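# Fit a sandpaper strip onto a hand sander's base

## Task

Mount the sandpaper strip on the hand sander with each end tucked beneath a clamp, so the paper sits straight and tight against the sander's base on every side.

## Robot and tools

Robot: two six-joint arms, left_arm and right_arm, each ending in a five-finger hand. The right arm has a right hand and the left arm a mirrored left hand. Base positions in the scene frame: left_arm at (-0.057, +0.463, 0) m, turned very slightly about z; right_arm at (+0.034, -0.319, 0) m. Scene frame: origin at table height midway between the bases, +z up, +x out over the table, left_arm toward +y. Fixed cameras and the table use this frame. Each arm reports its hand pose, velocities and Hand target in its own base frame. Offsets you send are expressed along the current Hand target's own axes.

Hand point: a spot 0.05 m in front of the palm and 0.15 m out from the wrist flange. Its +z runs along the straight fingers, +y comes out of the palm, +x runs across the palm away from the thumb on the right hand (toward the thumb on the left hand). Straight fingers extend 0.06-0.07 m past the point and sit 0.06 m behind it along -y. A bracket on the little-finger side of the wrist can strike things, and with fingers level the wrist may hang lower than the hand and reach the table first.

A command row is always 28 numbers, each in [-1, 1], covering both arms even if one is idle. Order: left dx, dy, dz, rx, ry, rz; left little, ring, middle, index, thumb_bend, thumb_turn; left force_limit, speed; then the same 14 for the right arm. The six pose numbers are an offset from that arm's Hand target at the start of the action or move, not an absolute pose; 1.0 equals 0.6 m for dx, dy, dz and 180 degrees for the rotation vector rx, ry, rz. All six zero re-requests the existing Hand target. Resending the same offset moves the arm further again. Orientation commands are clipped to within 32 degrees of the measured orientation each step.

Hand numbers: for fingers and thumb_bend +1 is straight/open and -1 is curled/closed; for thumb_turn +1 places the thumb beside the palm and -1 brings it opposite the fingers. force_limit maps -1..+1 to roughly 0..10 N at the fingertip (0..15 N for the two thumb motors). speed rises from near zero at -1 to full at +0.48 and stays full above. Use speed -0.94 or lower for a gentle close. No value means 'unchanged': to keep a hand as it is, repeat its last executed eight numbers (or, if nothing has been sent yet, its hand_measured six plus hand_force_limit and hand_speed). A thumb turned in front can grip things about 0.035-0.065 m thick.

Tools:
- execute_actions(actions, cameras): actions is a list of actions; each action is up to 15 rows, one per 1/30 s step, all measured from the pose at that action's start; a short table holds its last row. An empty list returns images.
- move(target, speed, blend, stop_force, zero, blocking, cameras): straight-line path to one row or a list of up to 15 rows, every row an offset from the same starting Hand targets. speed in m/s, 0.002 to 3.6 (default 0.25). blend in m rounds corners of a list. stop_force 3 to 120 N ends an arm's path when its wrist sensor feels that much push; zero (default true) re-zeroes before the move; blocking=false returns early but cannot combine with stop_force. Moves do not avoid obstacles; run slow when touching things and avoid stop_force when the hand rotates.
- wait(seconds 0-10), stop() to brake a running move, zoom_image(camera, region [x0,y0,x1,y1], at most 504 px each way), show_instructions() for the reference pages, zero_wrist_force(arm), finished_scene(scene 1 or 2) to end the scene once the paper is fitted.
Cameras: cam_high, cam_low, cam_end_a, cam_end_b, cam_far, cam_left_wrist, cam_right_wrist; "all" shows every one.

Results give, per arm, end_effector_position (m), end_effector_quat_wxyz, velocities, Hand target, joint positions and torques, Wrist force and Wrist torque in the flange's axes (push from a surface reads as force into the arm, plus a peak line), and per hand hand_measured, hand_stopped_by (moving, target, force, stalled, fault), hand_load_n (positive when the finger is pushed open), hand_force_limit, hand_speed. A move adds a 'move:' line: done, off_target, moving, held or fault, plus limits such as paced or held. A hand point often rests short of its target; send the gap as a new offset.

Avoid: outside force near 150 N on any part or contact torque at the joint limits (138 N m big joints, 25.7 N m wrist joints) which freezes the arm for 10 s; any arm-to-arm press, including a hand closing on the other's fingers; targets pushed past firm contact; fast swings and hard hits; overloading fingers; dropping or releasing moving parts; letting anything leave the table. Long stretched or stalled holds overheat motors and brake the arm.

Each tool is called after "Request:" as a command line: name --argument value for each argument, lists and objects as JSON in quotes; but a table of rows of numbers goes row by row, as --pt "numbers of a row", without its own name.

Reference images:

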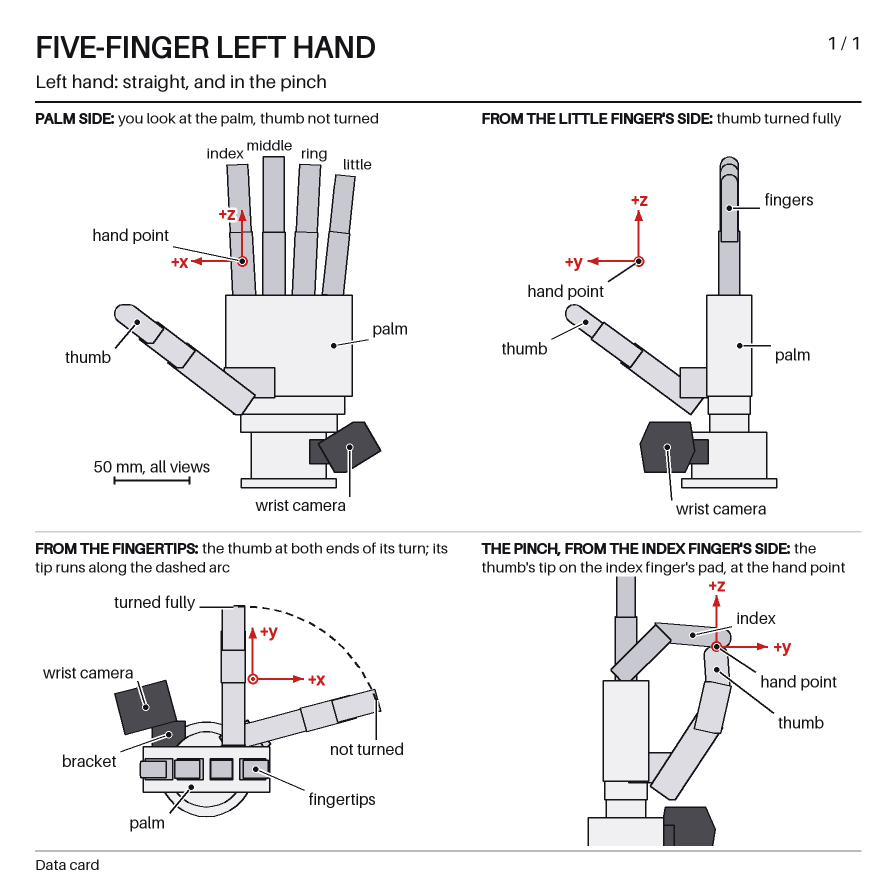

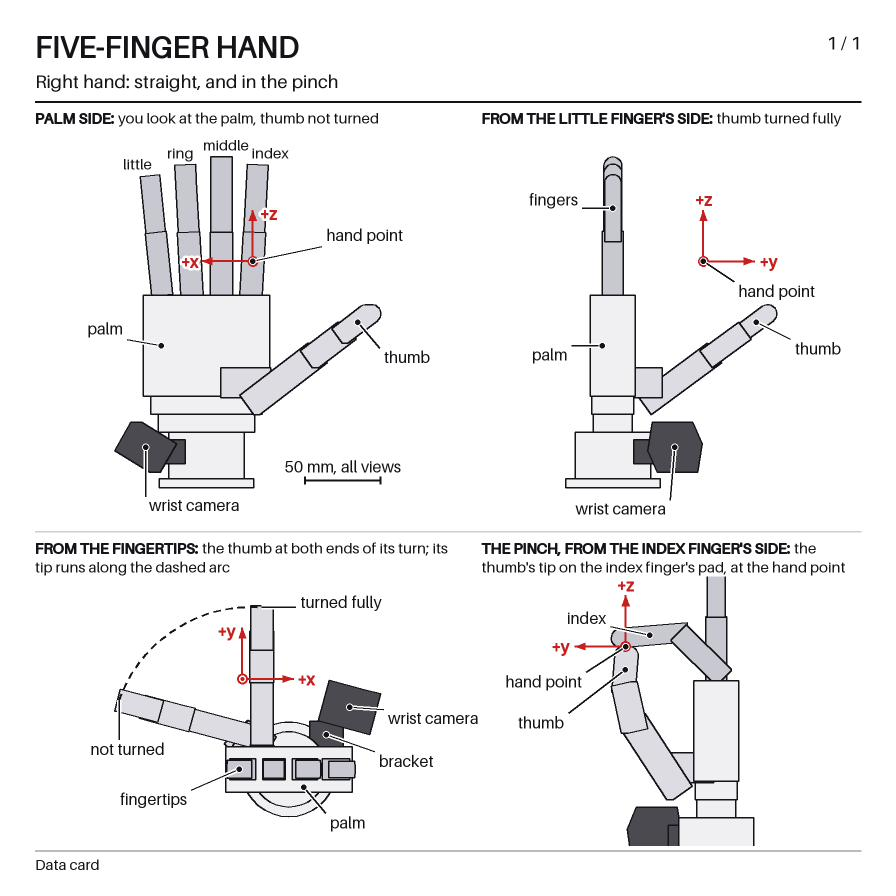

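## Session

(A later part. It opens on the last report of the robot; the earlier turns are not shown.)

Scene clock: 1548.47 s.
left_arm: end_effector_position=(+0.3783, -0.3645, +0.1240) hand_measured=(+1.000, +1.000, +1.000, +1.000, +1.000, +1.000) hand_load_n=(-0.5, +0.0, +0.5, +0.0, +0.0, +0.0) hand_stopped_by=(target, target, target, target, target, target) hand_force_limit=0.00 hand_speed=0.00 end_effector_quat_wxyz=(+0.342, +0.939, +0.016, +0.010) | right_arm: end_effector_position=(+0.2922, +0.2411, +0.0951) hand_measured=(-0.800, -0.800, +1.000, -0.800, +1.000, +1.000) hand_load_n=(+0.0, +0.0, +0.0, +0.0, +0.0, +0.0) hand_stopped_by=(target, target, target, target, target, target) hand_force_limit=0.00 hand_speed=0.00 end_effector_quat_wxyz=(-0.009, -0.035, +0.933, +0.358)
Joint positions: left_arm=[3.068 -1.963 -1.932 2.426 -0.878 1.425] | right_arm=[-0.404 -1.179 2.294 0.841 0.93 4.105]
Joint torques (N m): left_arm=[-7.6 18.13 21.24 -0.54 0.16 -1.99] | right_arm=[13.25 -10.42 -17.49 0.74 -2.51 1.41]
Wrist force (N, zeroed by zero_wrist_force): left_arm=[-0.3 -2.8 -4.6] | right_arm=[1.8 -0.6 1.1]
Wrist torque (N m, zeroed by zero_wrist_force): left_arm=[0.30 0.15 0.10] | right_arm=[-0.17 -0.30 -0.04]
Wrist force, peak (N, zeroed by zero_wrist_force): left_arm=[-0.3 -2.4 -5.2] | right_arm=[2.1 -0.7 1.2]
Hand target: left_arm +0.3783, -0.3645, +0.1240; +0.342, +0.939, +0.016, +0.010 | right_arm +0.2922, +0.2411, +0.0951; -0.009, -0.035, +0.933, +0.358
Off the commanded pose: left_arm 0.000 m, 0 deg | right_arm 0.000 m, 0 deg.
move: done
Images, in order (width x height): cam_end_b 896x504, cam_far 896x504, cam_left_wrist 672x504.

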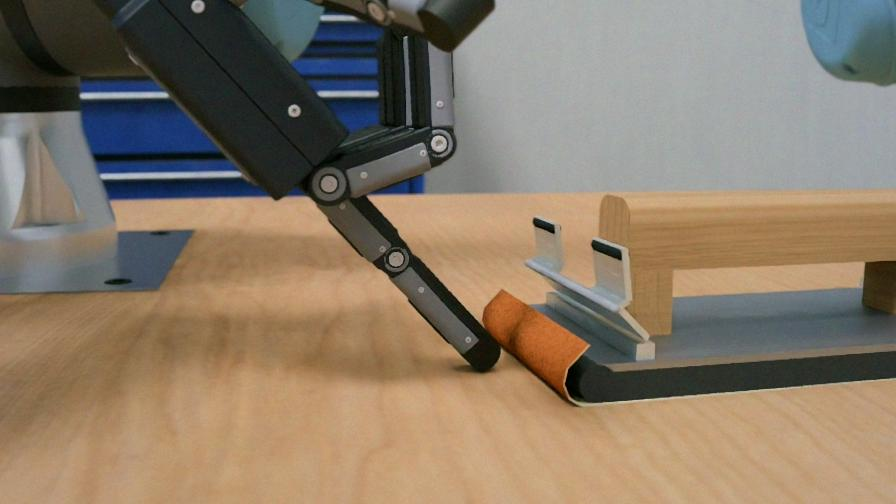

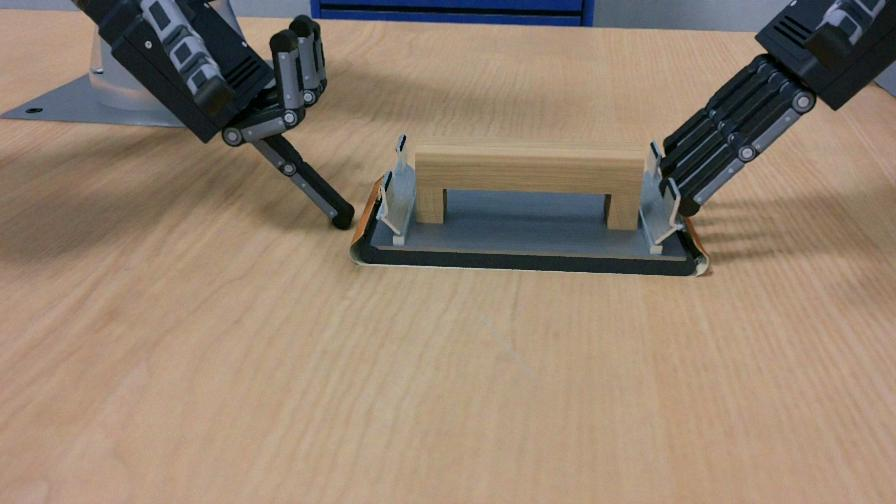

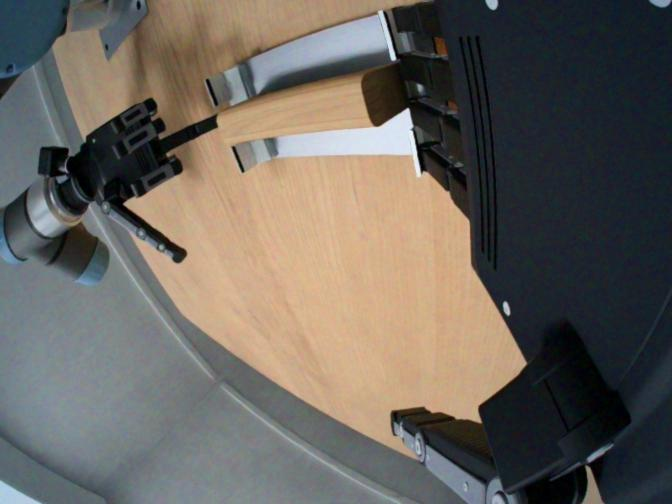

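Request:
move --pt "0 0 0 0 0 0 1 1 1 1 1 1 0 0 -0.0002 0.0188 0.0152 0 0 0 -0.8 -0.8 1 -0.8 1 1 0 0" --speed 0.02 --stop_force 6 --cameras '["cam_far","cam_end_b","cam_end_a"]'

Request:
zoom_image --camera "cam_far" --region '[290, 130, 440, 290]'

Request:
zoom_image --camera "cam_end_b" --region '[440, 200, 720, 420]'

Scene clock: 1560.13 s.
left_arm: end_effector_position=(+0.3783, -0.3645, +0.1240) hand_measured=(+1.000, +1.000, +1.000, +1.000, +1.000, +1.000) hand_load_n=(+0.0, +0.0, +0.0, +0.5, +0.0, +0.0) hand_stopped_by=(target, target, target, target, target, target) hand_force_limit=0.00 hand_speed=0.00 end_effector_quat_wxyz=(+0.342, +0.939, +0.016, +0.010) | right_arm: end_effector_position=(+0.2913, +0.2537, +0.0959) hand_measured=(-0.800, -0.800, +1.000, -0.800, +1.000, +1.000) hand_load_n=(+0.0, +0.0, +0.0, +0.5, +0.0, +0.0) hand_stopped_by=(target, target, target, target, target, target) hand_force_limit=0.00 hand_speed=0.00 end_effector_quat_wxyz=(-0.009, -0.035, +0.933, +0.358)
Joint positions: left_arm=[3.068 -1.963 -1.932 2.426 -0.878 1.425] | right_arm=[-0.358 -1.187 2.287 0.822 0.913 4.159]
Joint torques (N m): left_arm=[-7.99 19.83 21.24 -0.57 0.54 -1.95] | right_arm=[-12.86 -8.96 6.74 4.83 0.79 -1.18]
Wrist force (N, zeroed by zero_wrist_force): left_arm=[-0.2 -2.4 -5.2] | right_arm=[2.7 -1.4 -5.5]
Wrist torque (N m, zeroed by zero_wrist_force): left_arm=[0.33 0.12 0.11] | right_arm=[0.20 -0.17 0.15]
Wrist force, peak (N, zeroed by zero_wrist_force): left_arm=[-0.3 -2.9 -5.2] | right_arm=[2.3 -5.3 -11.5]
Hand target: left_arm +0.3783, -0.3645, +0.1240; +0.342, +0.939, +0.016, +0.010 | right_arm +0.2913, +0.2537, +0.0959; -0.009, -0.035, +0.933, +0.358 (not the last commanded pose)
Off the commanded pose: left_arm 0.000 m, 0 deg | right_arm 0.002 m, 0 deg.
move: contact (right_arm)
Images, in order (width x height): cam_end_a 896x504, cam_end_b 896x504, cam_far 896x504.

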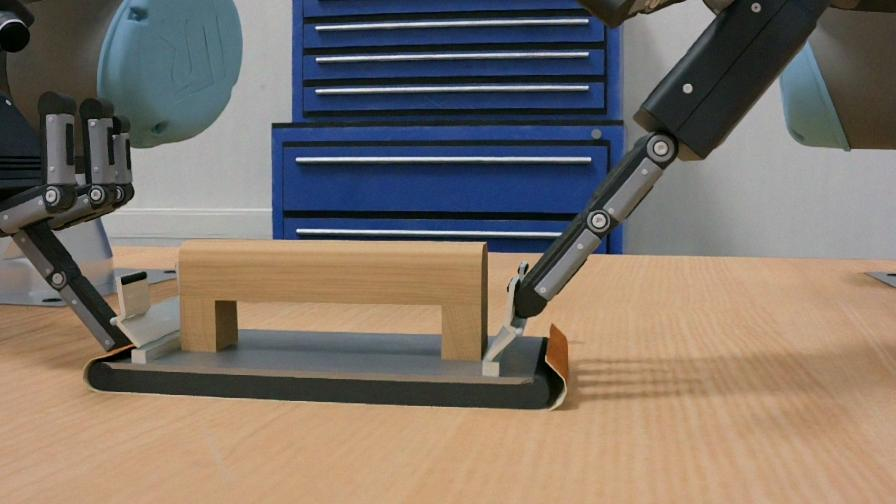

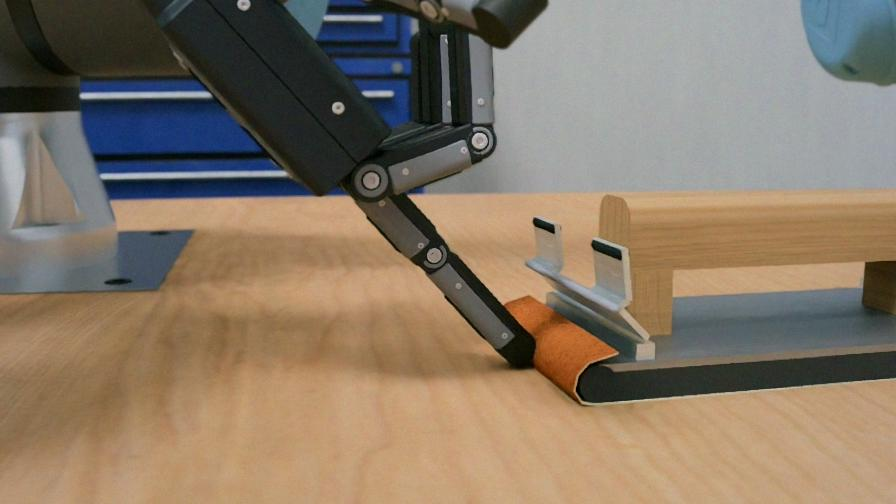

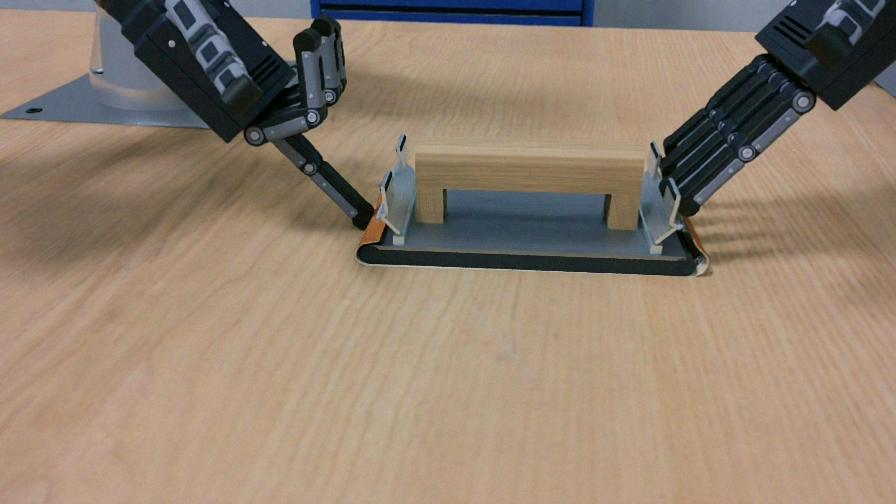

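Scaled by 3.150 from the camera's 896x504 image, which has a finer 1280x720 frame.

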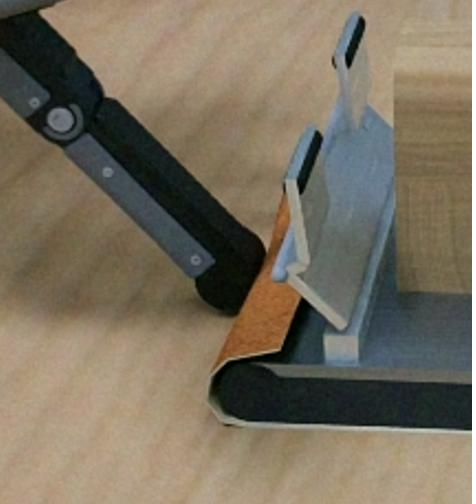

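Scaled by 1.800 from the camera's 896x504 image, which has a finer 1280x720 frame.

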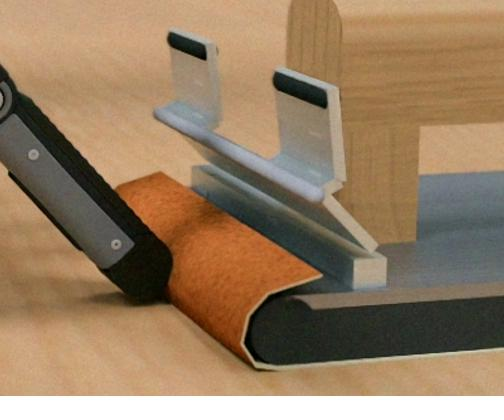

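Request:
move --pt "0.002 0.0543 -0.0957 0 0 0 1 1 1 1 1 1 0 0 0 0 0 0 0 0 -0.8 -0.8 1 -0.8 1 1 0 0" --pt "-0.0078 0.262 0.0768 0 0 0 1 1 -0.7 1 1 1 0 0 0 0 0 0 0 0 -0.8 -0.8 1 -0.8 1 1 0 0" --speed 0.15 --cameras '["cam_high","cam_far","cam_end_b","cam_end_a","cam_right_wrist"]'

Request:
zoom_image --camera "cam_far" --region '[290, 80, 450, 280]'

Request:
zoom_image --camera "cam_high" --region '[330, 170, 440, 260]'

Request:
zoom_image --camera "cam_right_wrist" --region '[200, 0, 440, 200]'

Scene clock: 1595.23 s.
left_arm: end_effector_position=(+0.3788, -0.5146, +0.1898) hand_measured=(+1.000, +1.000, -0.700, +1.000, +1.000, +1.000) hand_load_n=(+0.5, +0.0, +0.0, +0.0, +0.0, +0.0) hand_stopped_by=(target, target, target, target, target, target) hand_force_limit=0.00 hand_speed=0.00 end_effector_quat_wxyz=(+0.342, +0.939, +0.016, +0.010) | right_arm: end_effector_position=(+0.2913, +0.2537, +0.0959) hand_measured=(-0.800, -0.800, +1.000, -0.800, +1.000, +1.000) hand_load_n=(+0.0, +0.0, -0.5, +0.0, +0.0, +0.0) hand_stopped_by=(target, target, target, target, target, target) hand_force_limit=0.00 hand_speed=0.00 end_effector_quat_wxyz=(-0.009, -0.035, +0.933, +0.358)
Joint positions: left_arm=[2.697 -2.002 -1.586 2.395 -0.968 0.973] | right_arm=[-0.358 -1.187 2.287 0.822 0.913 4.159]
Joint torques (N m): left_arm=[-6.79 22.71 25.2 -0.9 -0.52 -2.1] | right_arm=[-10.04 -11.47 2.23 4.06 -2.67 -1.13]
Wrist force (N, zeroed by zero_wrist_force): left_arm=[-0.8 -0.8 0.9] | right_arm=[2.4 -0.4 -3.8]
Wrist torque (N m, zeroed by zero_wrist_force): left_arm=[-0.11 0.16 0.07] | right_arm=[0.07 -0.22 0.17]
Wrist force, peak (N, zeroed by zero_wrist_force): left_arm=[-0.3 -2.4 -5.2] | right_arm=[2.9 -2.0 -5.8]
Hand target: left_arm +0.3788, -0.5146, +0.1898; +0.342, +0.939, +0.016, +0.010 | right_arm +0.2913, +0.2537, +0.0959; -0.009, -0.035, +0.933, +0.358
Off the commanded pose: left_arm 0.000 m, 0 deg | right_arm 0.000 m, 0 deg.
move: done
Images, in order (width x height): cam_high 896x504, cam_end_a 896x504, cam_end_b 896x504, cam_far 896x504, cam_right_wrist 672x504.

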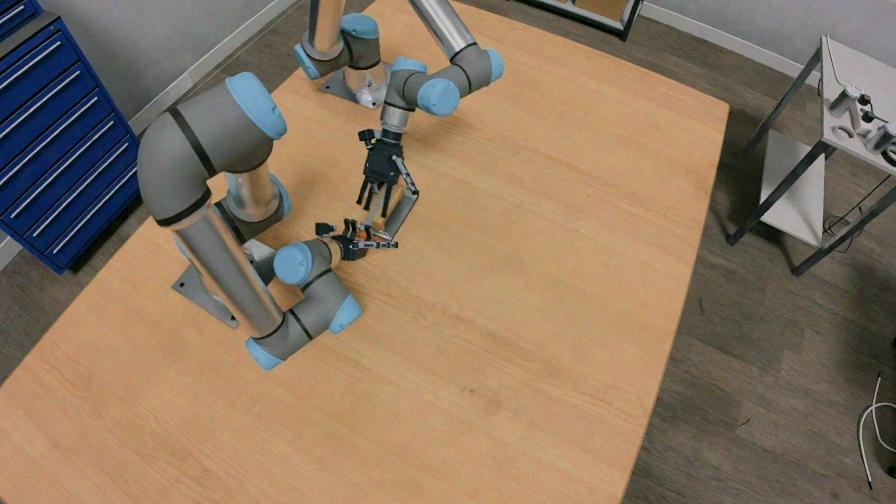

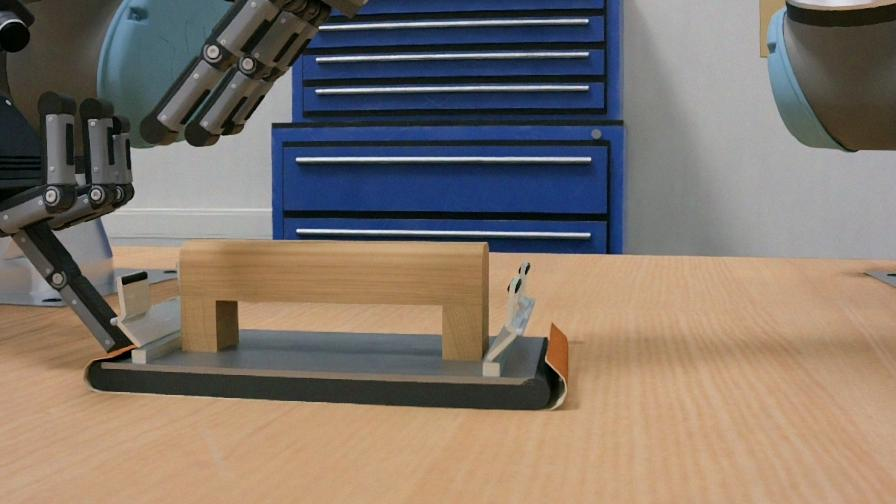

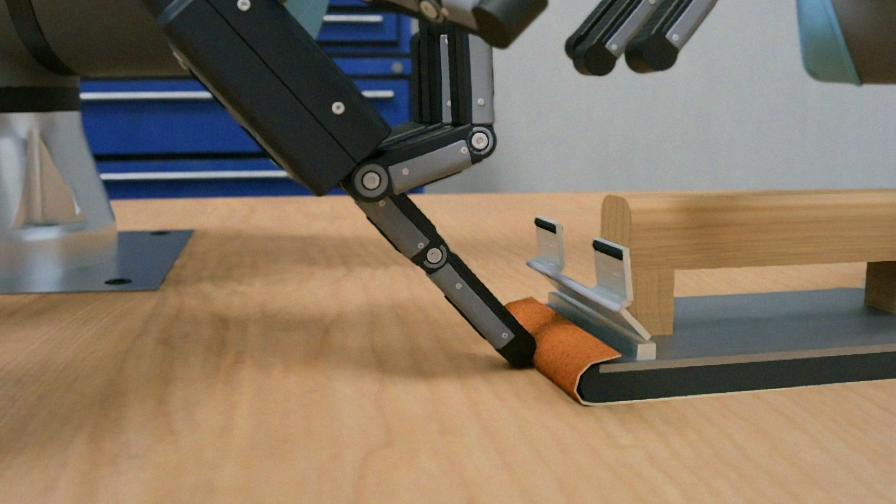

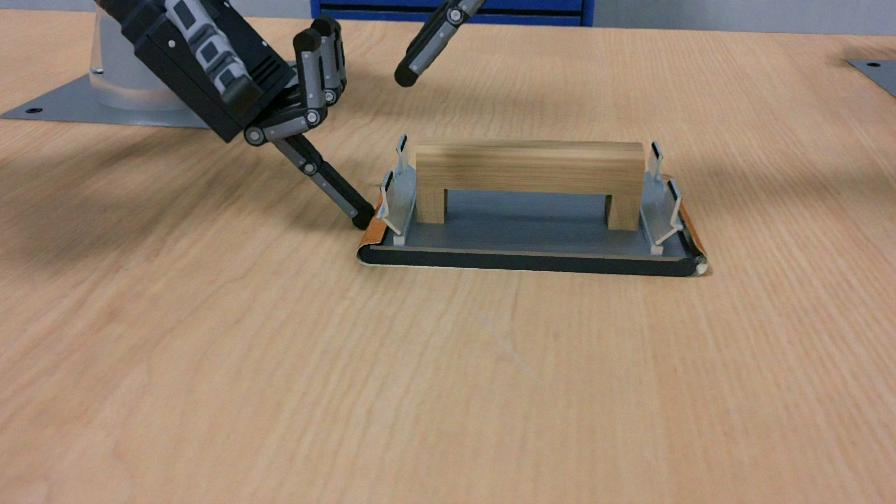

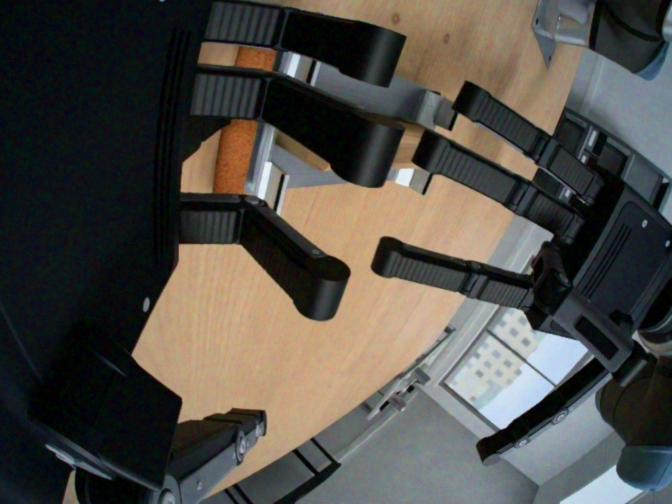

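Scaled by 2.520 from the camera's 896x504 image, which has a finer 1280x720 frame.

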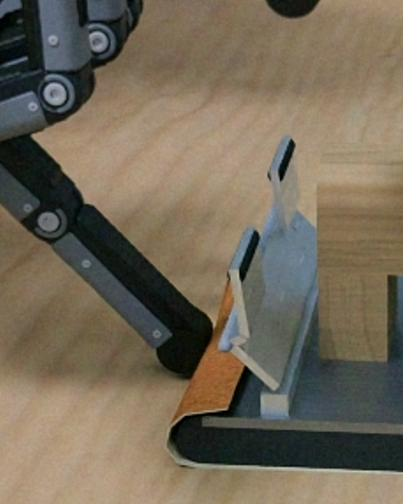

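Scaled by 4.582 from the camera's 896x504 image, which has a finer 1280x720 frame.

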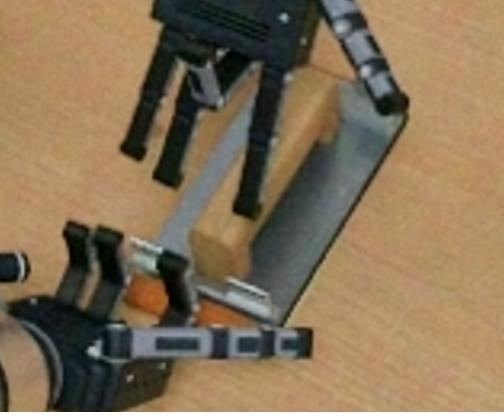

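Scaled by 2.100 from the camera's 672x504 image, which has a finer 960x720 frame.

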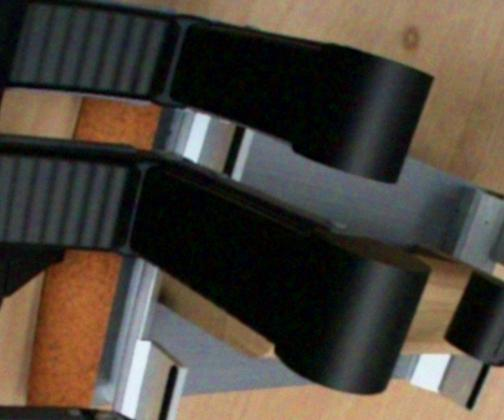

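Request:
move --pt "-0.0083 -0.063 0.0742 0 0 0 1 1 -0.7 1 1 1 0 0 0 0 0 0 0 0 -0.8 -0.8 1 -0.8 1 1 0 0" --speed 0.06 --stop_force 5 --cameras '["cam_high","cam_far","cam_end_b","cam_end_a","cam_right_wrist"]'

Request:
zoom_image --camera "cam_far" --region '[290, 80, 450, 280]'

Request:
zoom_image --camera "cam_end_b" --region '[440, 150, 720, 420]'

Request:
zoom_image --camera "cam_high" --region '[330, 170, 440, 260]'

Scene clock: 1620.47 s.
left_arm: end_effector_position=(+0.3743, -0.5144, +0.1314) hand_measured=(+1.000, +1.000, -0.700, +1.000, +1.000, +1.000) hand_load_n=(+0.0, +0.0, +0.0, +0.0, +0.0, +0.0) hand_stopped_by=(target, target, target, target, target, target) hand_force_limit=0.00 hand_speed=0.00 end_effector_quat_wxyz=(+0.342, +0.939, +0.016, +0.010) | right_arm: end_effector_position=(+0.2913, +0.2537, +0.0959) hand_measured=(-0.800, -0.800, +1.000, -0.800, +1.000, +1.000) hand_load_n=(+0.0, +0.0, -0.5, +0.0, +0.0, +0.0) hand_stopped_by=(target, target, target, target, target, target) hand_force_limit=0.00 hand_speed=0.00 end_effector_quat_wxyz=(-0.009, -0.035, +0.933, +0.358)
Joint positions: left_arm=[2.693 -2.062 -1.663 2.535 -0.969 0.969] | right_arm=[-0.358 -1.187 2.287 0.822 0.913 4.159]
Joint torques (N m): left_arm=[-6.25 23.95 5.33 -0.25 -0.6 -1.98] | right_arm=[-6.91 -14.39 -4.47 2.76 -2.67 -0.99]
Wrist force (N, zeroed by zero_wrist_force): left_arm=[-0.8 -0.9 1.0] | right_arm=[2.2 -0.1 -4.1]
Wrist torque (N m, zeroed by zero_wrist_force): left_arm=[-0.14 0.15 0.07] | right_arm=[0.14 -0.18 0.16]
Wrist force, peak (N, zeroed by zero_wrist_force): left_arm=[-0.8 -0.9 1.4] | right_arm=[2.3 -0.4 -4.3]
Hand target: left_arm +0.3743, -0.5144, +0.1314; +0.342, +0.939, +0.016, +0.010 | right_arm +0.2913, +0.2537, +0.0959; -0.009, -0.035, +0.933, +0.358
Off the commanded pose: left_arm 0.000 m, 0 deg | right_arm 0.000 m, 0 deg.
move: done
Images, in order (width x height): cam_high 896x504, cam_end_a 896x504, cam_end_b 896x504, cam_far 896x504, cam_right_wrist 672x504.

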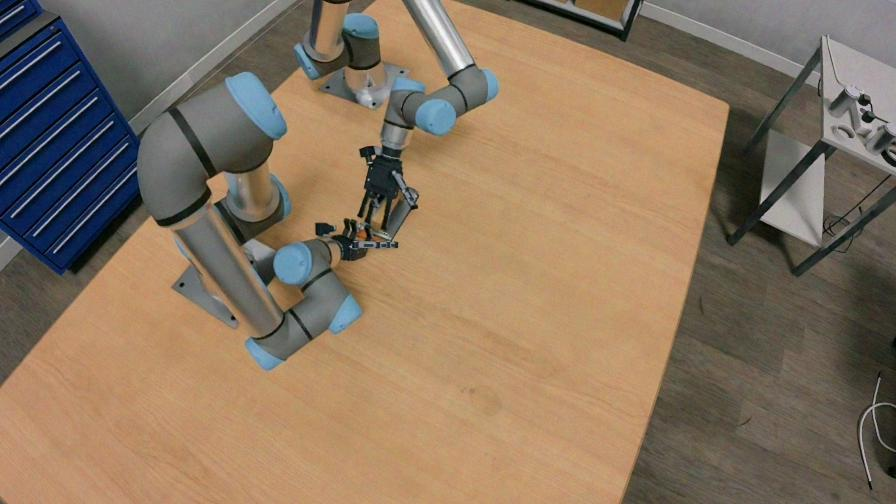

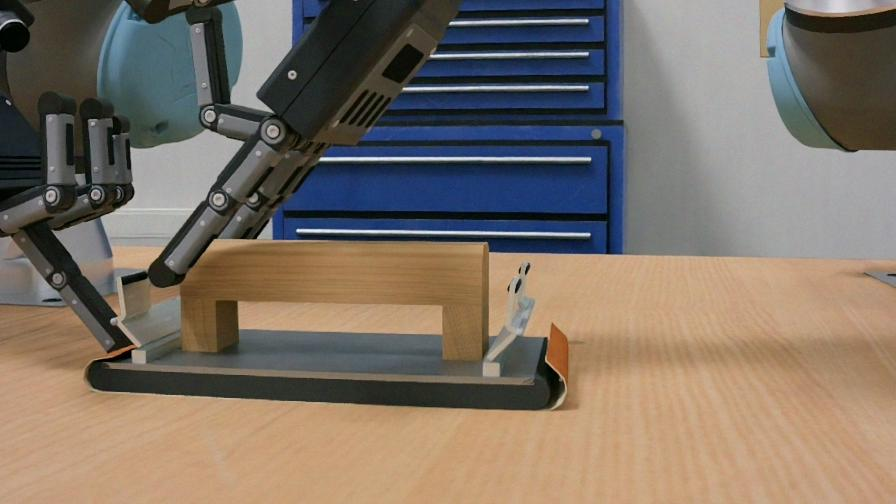

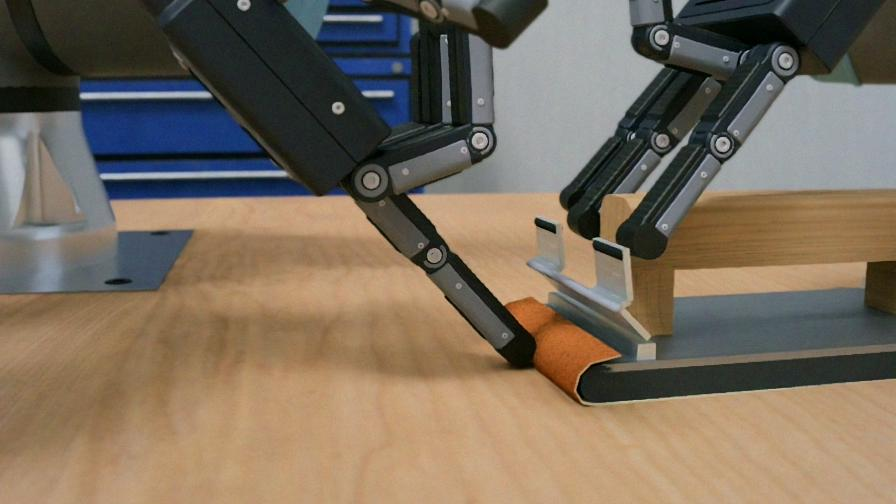

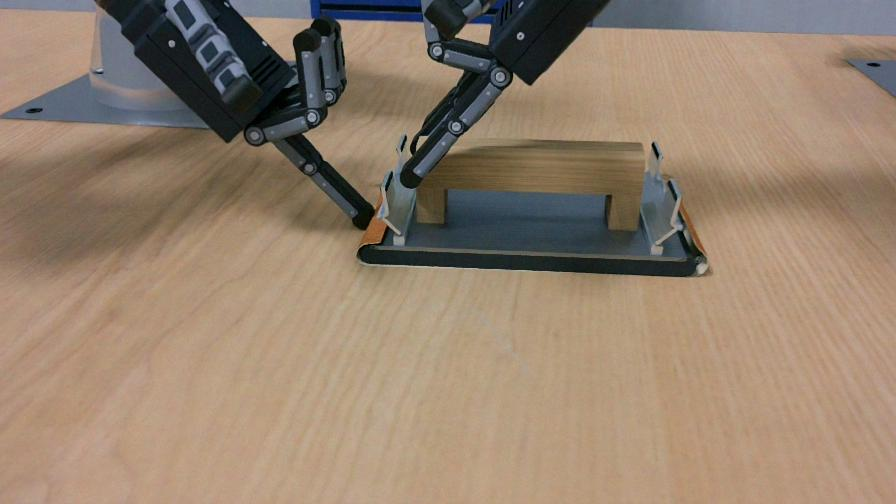

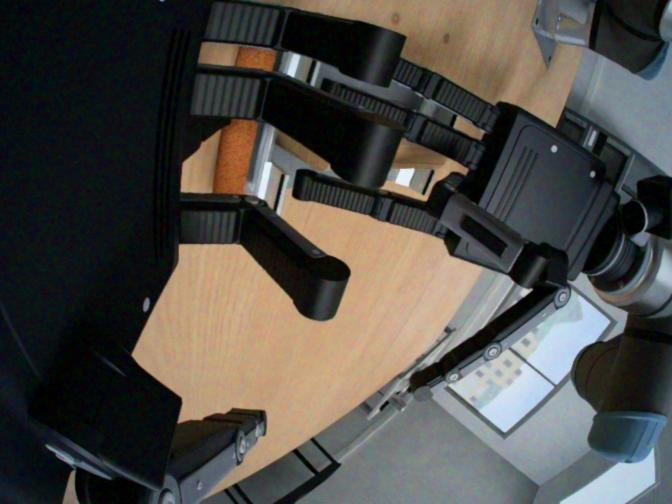

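Scaled by 2.520 from the camera's 896x504 image, which has a finer 1280x720 frame.

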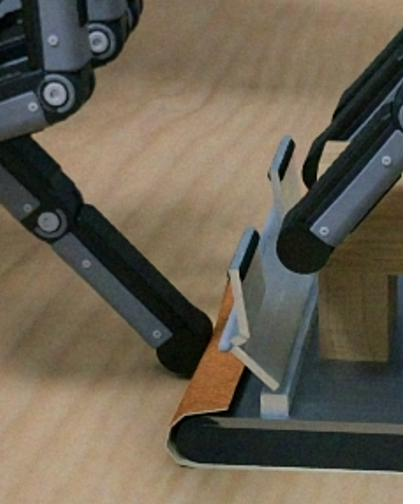

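Scaled by 1.800 from the camera's 896x504 image, which has a finer 1280x720 frame.

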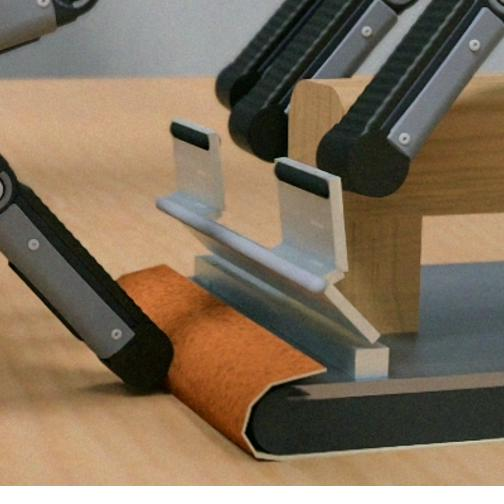

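Scaled by 4.582 from the camera's 896x504 image, which has a finer 1280x720 frame.

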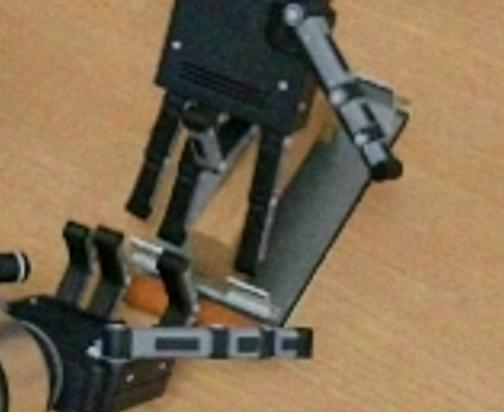

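Request:
move --pt "0 -0.0077 0.0066 0 0 0 1 1 -0.7 1 1 1 0 0 0 0 0 0 0 0 -0.8 -0.8 1 -0.8 1 1 0 0" --speed 0.04 --stop_force 5 --cameras '["cam_far","cam_end_b"]'

Request:
zoom_image --camera "cam_far" --region '[290, 80, 450, 280]'

Request:
zoom_image --camera "cam_end_b" --region '[440, 150, 720, 420]'

Scene clock: 1631.70 s.
left_arm: end_effector_position=(+0.3743, -0.5134, +0.1254) hand_measured=(+1.000, +1.000, -0.700, +1.000, +1.000, +1.000) hand_load_n=(+0.0, +0.0, +0.5, +0.0, +0.0, +0.0) hand_stopped_by=(target, target, target, target, target, target) hand_force_limit=0.00 hand_speed=0.00 end_effector_quat_wxyz=(+0.342, +0.939, +0.016, +0.010) | right_arm: end_effector_position=(+0.2913, +0.2537, +0.0959) hand_measured=(-0.800, -0.800, +1.000, -0.800, +1.000, +1.000) hand_load_n=(+0.0, +0.0, -0.5, +0.0, +0.0, +0.0) hand_stopped_by=(target, target, target, target, target, target) hand_force_limit=0.00 hand_speed=0.00 end_effector_quat_wxyz=(-0.009, -0.035, +0.933, +0.358)
Joint positions: left_arm=[2.695 -2.069 -1.671 2.548 -0.969 0.971] | right_arm=[-0.358 -1.187 2.287 0.822 0.913 4.159]
Joint torques (N m): left_arm=[8.52 24.43 5.23 -0.21 1.93 1.47] | right_arm=[-3.96 -17.05 -10.3 1.71 -2.72 -0.94]
Wrist force (N, zeroed by zero_wrist_force): left_arm=[-0.6 -0.8 1.0] | right_arm=[1.8 -0.1 -4.0]
Wrist torque (N m, zeroed by zero_wrist_force): left_arm=[-0.12 0.14 -0.03] | right_arm=[0.10 -0.14 0.14]
Wrist force, peak (N, zeroed by zero_wrist_force): left_arm=[-0.7 -1.1 1.3] | right_arm=[2.3 -0.2 -4.3]
Hand target: left_arm +0.3743, -0.5134, +0.1254; +0.342, +0.939, +0.016, +0.010 | right_arm +0.2913, +0.2537, +0.0959; -0.009, -0.035, +0.933, +0.358
Off the commanded pose: left_arm 0.000 m, 0 deg | right_arm 0.000 m, 0 deg.
move: done
Images, in order (width x height): cam_end_b 896x504, cam_far 896x504.

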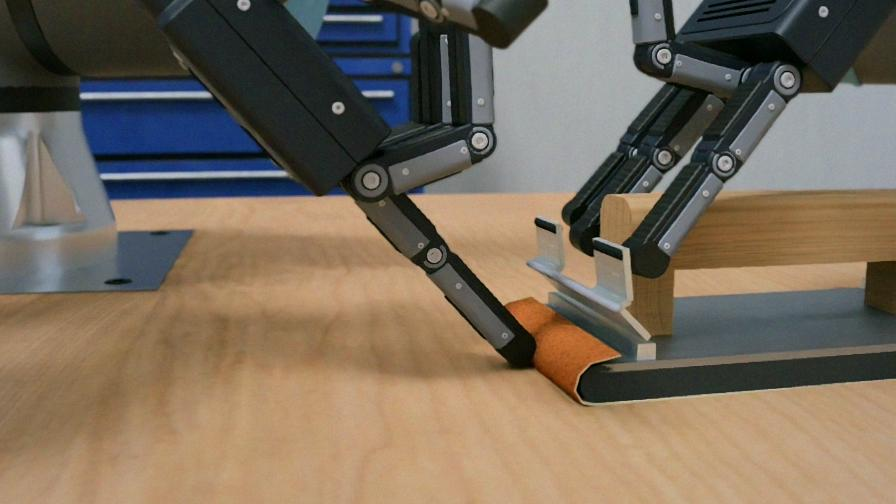

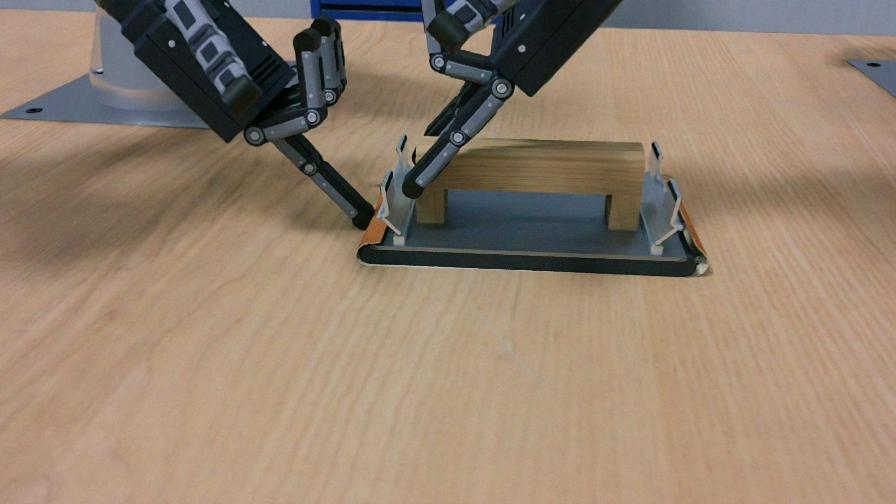

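Scaled by 2.520 from the camera's 896x504 image, which has a finer 1280x720 frame.

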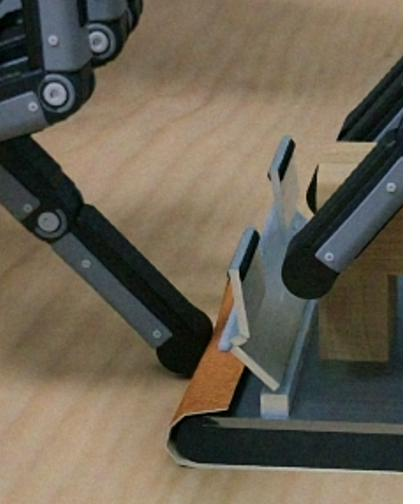

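Scaled by 1.800 from the camera's 896x504 image, which has a finer 1280x720 frame.

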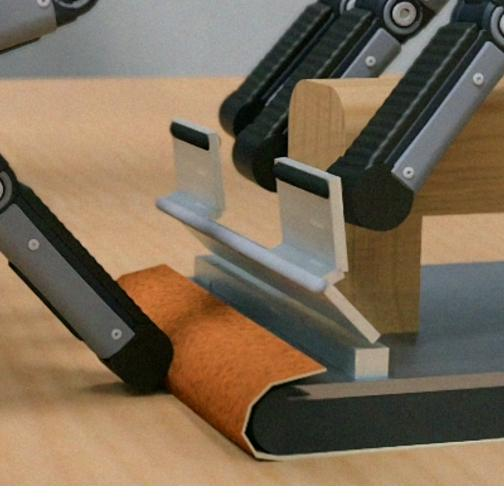

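Request:
move --pt "0 0.0142 0.0142 0 0 0 1 1 -0.7 1 1 1 0 0 0 0 0 0 0 0 -0.8 -0.8 1 -0.8 1 1 0 0" --speed 0.025 --stop_force 14 --cameras '["cam_far","cam_end_b","cam_end_a","cam_right_wrist"]'

Request:
zoom_image --camera "cam_far" --region '[290, 80, 450, 280]'

Request:
zoom_image --camera "cam_end_b" --region '[440, 150, 720, 420]'

Scene clock: 1642.17 s.
left_arm: end_effector_position=(+0.3747, -0.5254, +0.1244) hand_measured=(+1.000, +1.000, -0.700, +1.000, +1.000, +1.000) hand_load_n=(+0.0, +0.0, +0.0, -0.5, -0.5, +0.0) hand_stopped_by=(target, target, target, target, target, target) hand_force_limit=0.00 hand_speed=0.00 end_effector_quat_wxyz=(+0.342, +0.939, +0.016, +0.010) | right_arm: end_effector_position=(+0.2913, +0.2537, +0.0959) hand_measured=(-0.800, -0.800, +1.000, -0.800, +1.000, +1.000) hand_load_n=(+0.0, +0.0, +0.0, +0.0, -0.5, +0.0) hand_stopped_by=(target, target, target, target, target, target) hand_force_limit=0.00 hand_speed=0.00 end_effector_quat_wxyz=(-0.009, -0.035, +0.933, +0.358)
Joint positions: left_arm=[2.671 -2.085 -1.644 2.552 -0.978 0.944] | right_arm=[-0.358 -1.187 2.287 0.822 0.913 4.159]
Joint torques (N m): left_arm=[-6.38 24.31 23.29 -0.17 -0.66 -2.05] | right_arm=[-1.3 -20.02 -13.99 0.66 -2.71 -0.89]
Wrist force (N, zeroed by zero_wrist_force): left_arm=[-0.8 -0.9 1.0] | right_arm=[2.1 -1.3 0.1]
Wrist torque (N m, zeroed by zero_wrist_force): left_arm=[-0.12 0.16 0.07] | right_arm=[-0.05 -0.32 0.14]
Wrist force, peak (N, zeroed by zero_wrist_force): left_arm=[-0.7 -6.2 -1.9] | right_arm=[2.1 -2.2 -6.8]
Hand target: left_arm +0.3747, -0.5254, +0.1244; +0.342, +0.939, +0.016, +0.010 | right_arm +0.2913, +0.2537, +0.0959; -0.009, -0.035, +0.933, +0.358
Off the commanded pose: left_arm 0.000 m, 0 deg | right_arm 0.000 m, 0 deg.
move: done
Images, in order (width x height): cam_end_a 896x504, cam_end_b 896x504, cam_far 896x504, cam_right_wrist 672x504.

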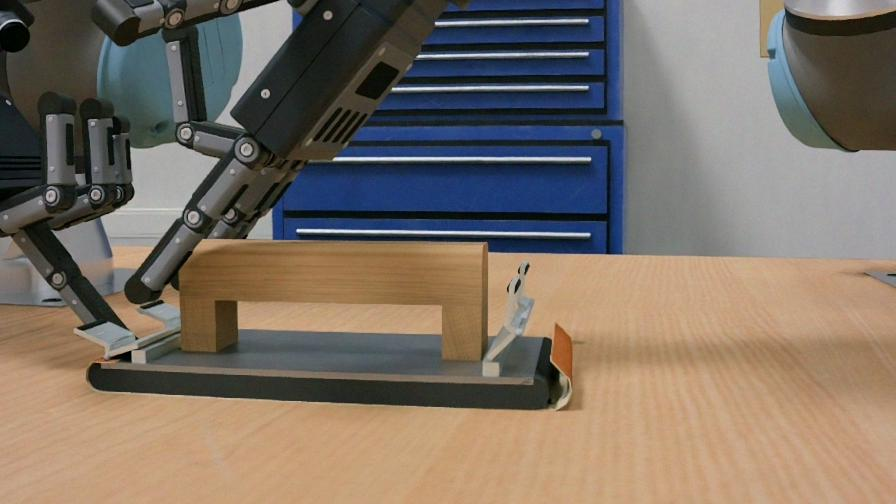

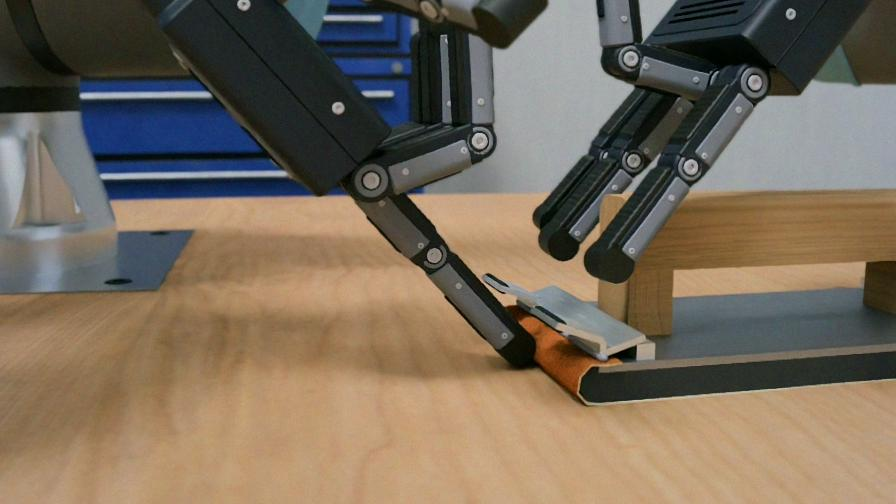

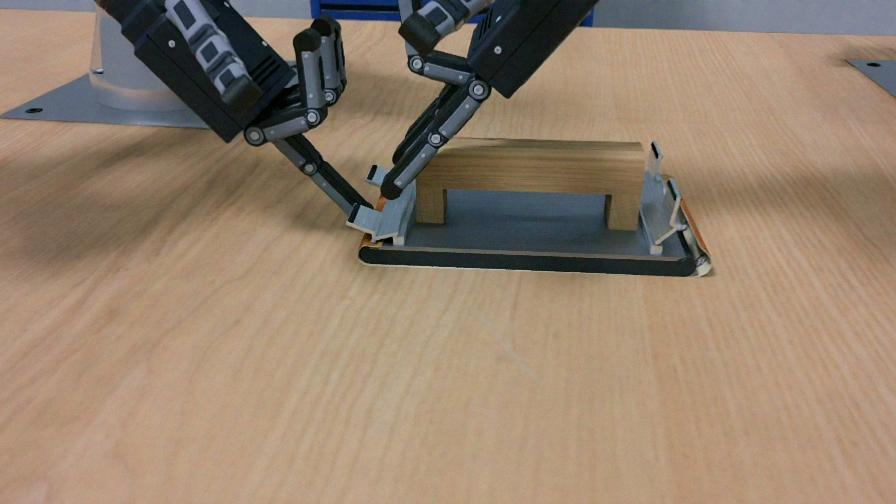

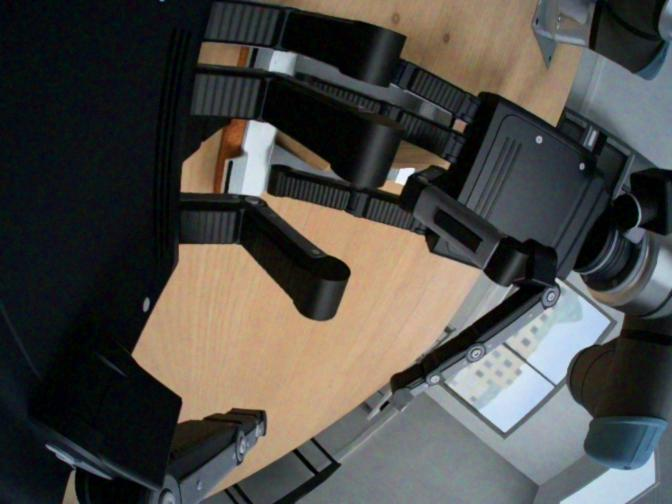

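Scaled by 2.520 from the camera's 896x504 image, which has a finer 1280x720 frame.

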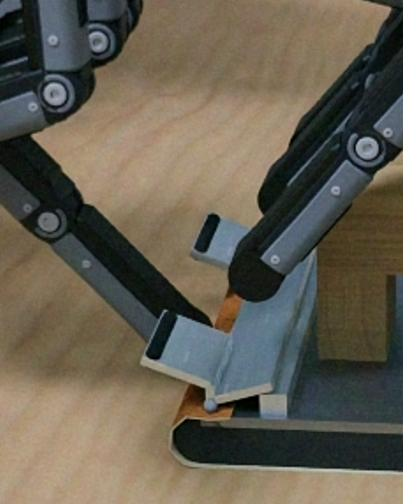

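Scaled by 1.800 from the camera's 896x504 image, which has a finer 1280x720 frame.

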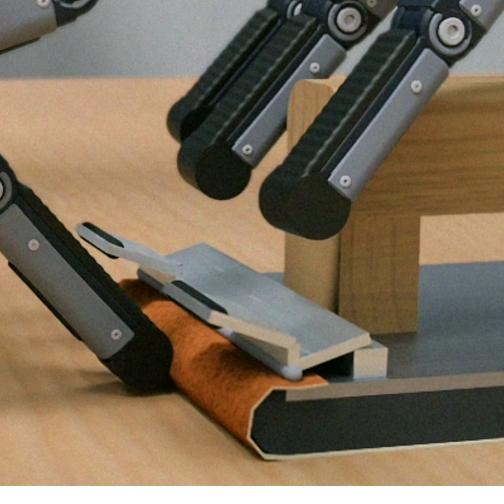

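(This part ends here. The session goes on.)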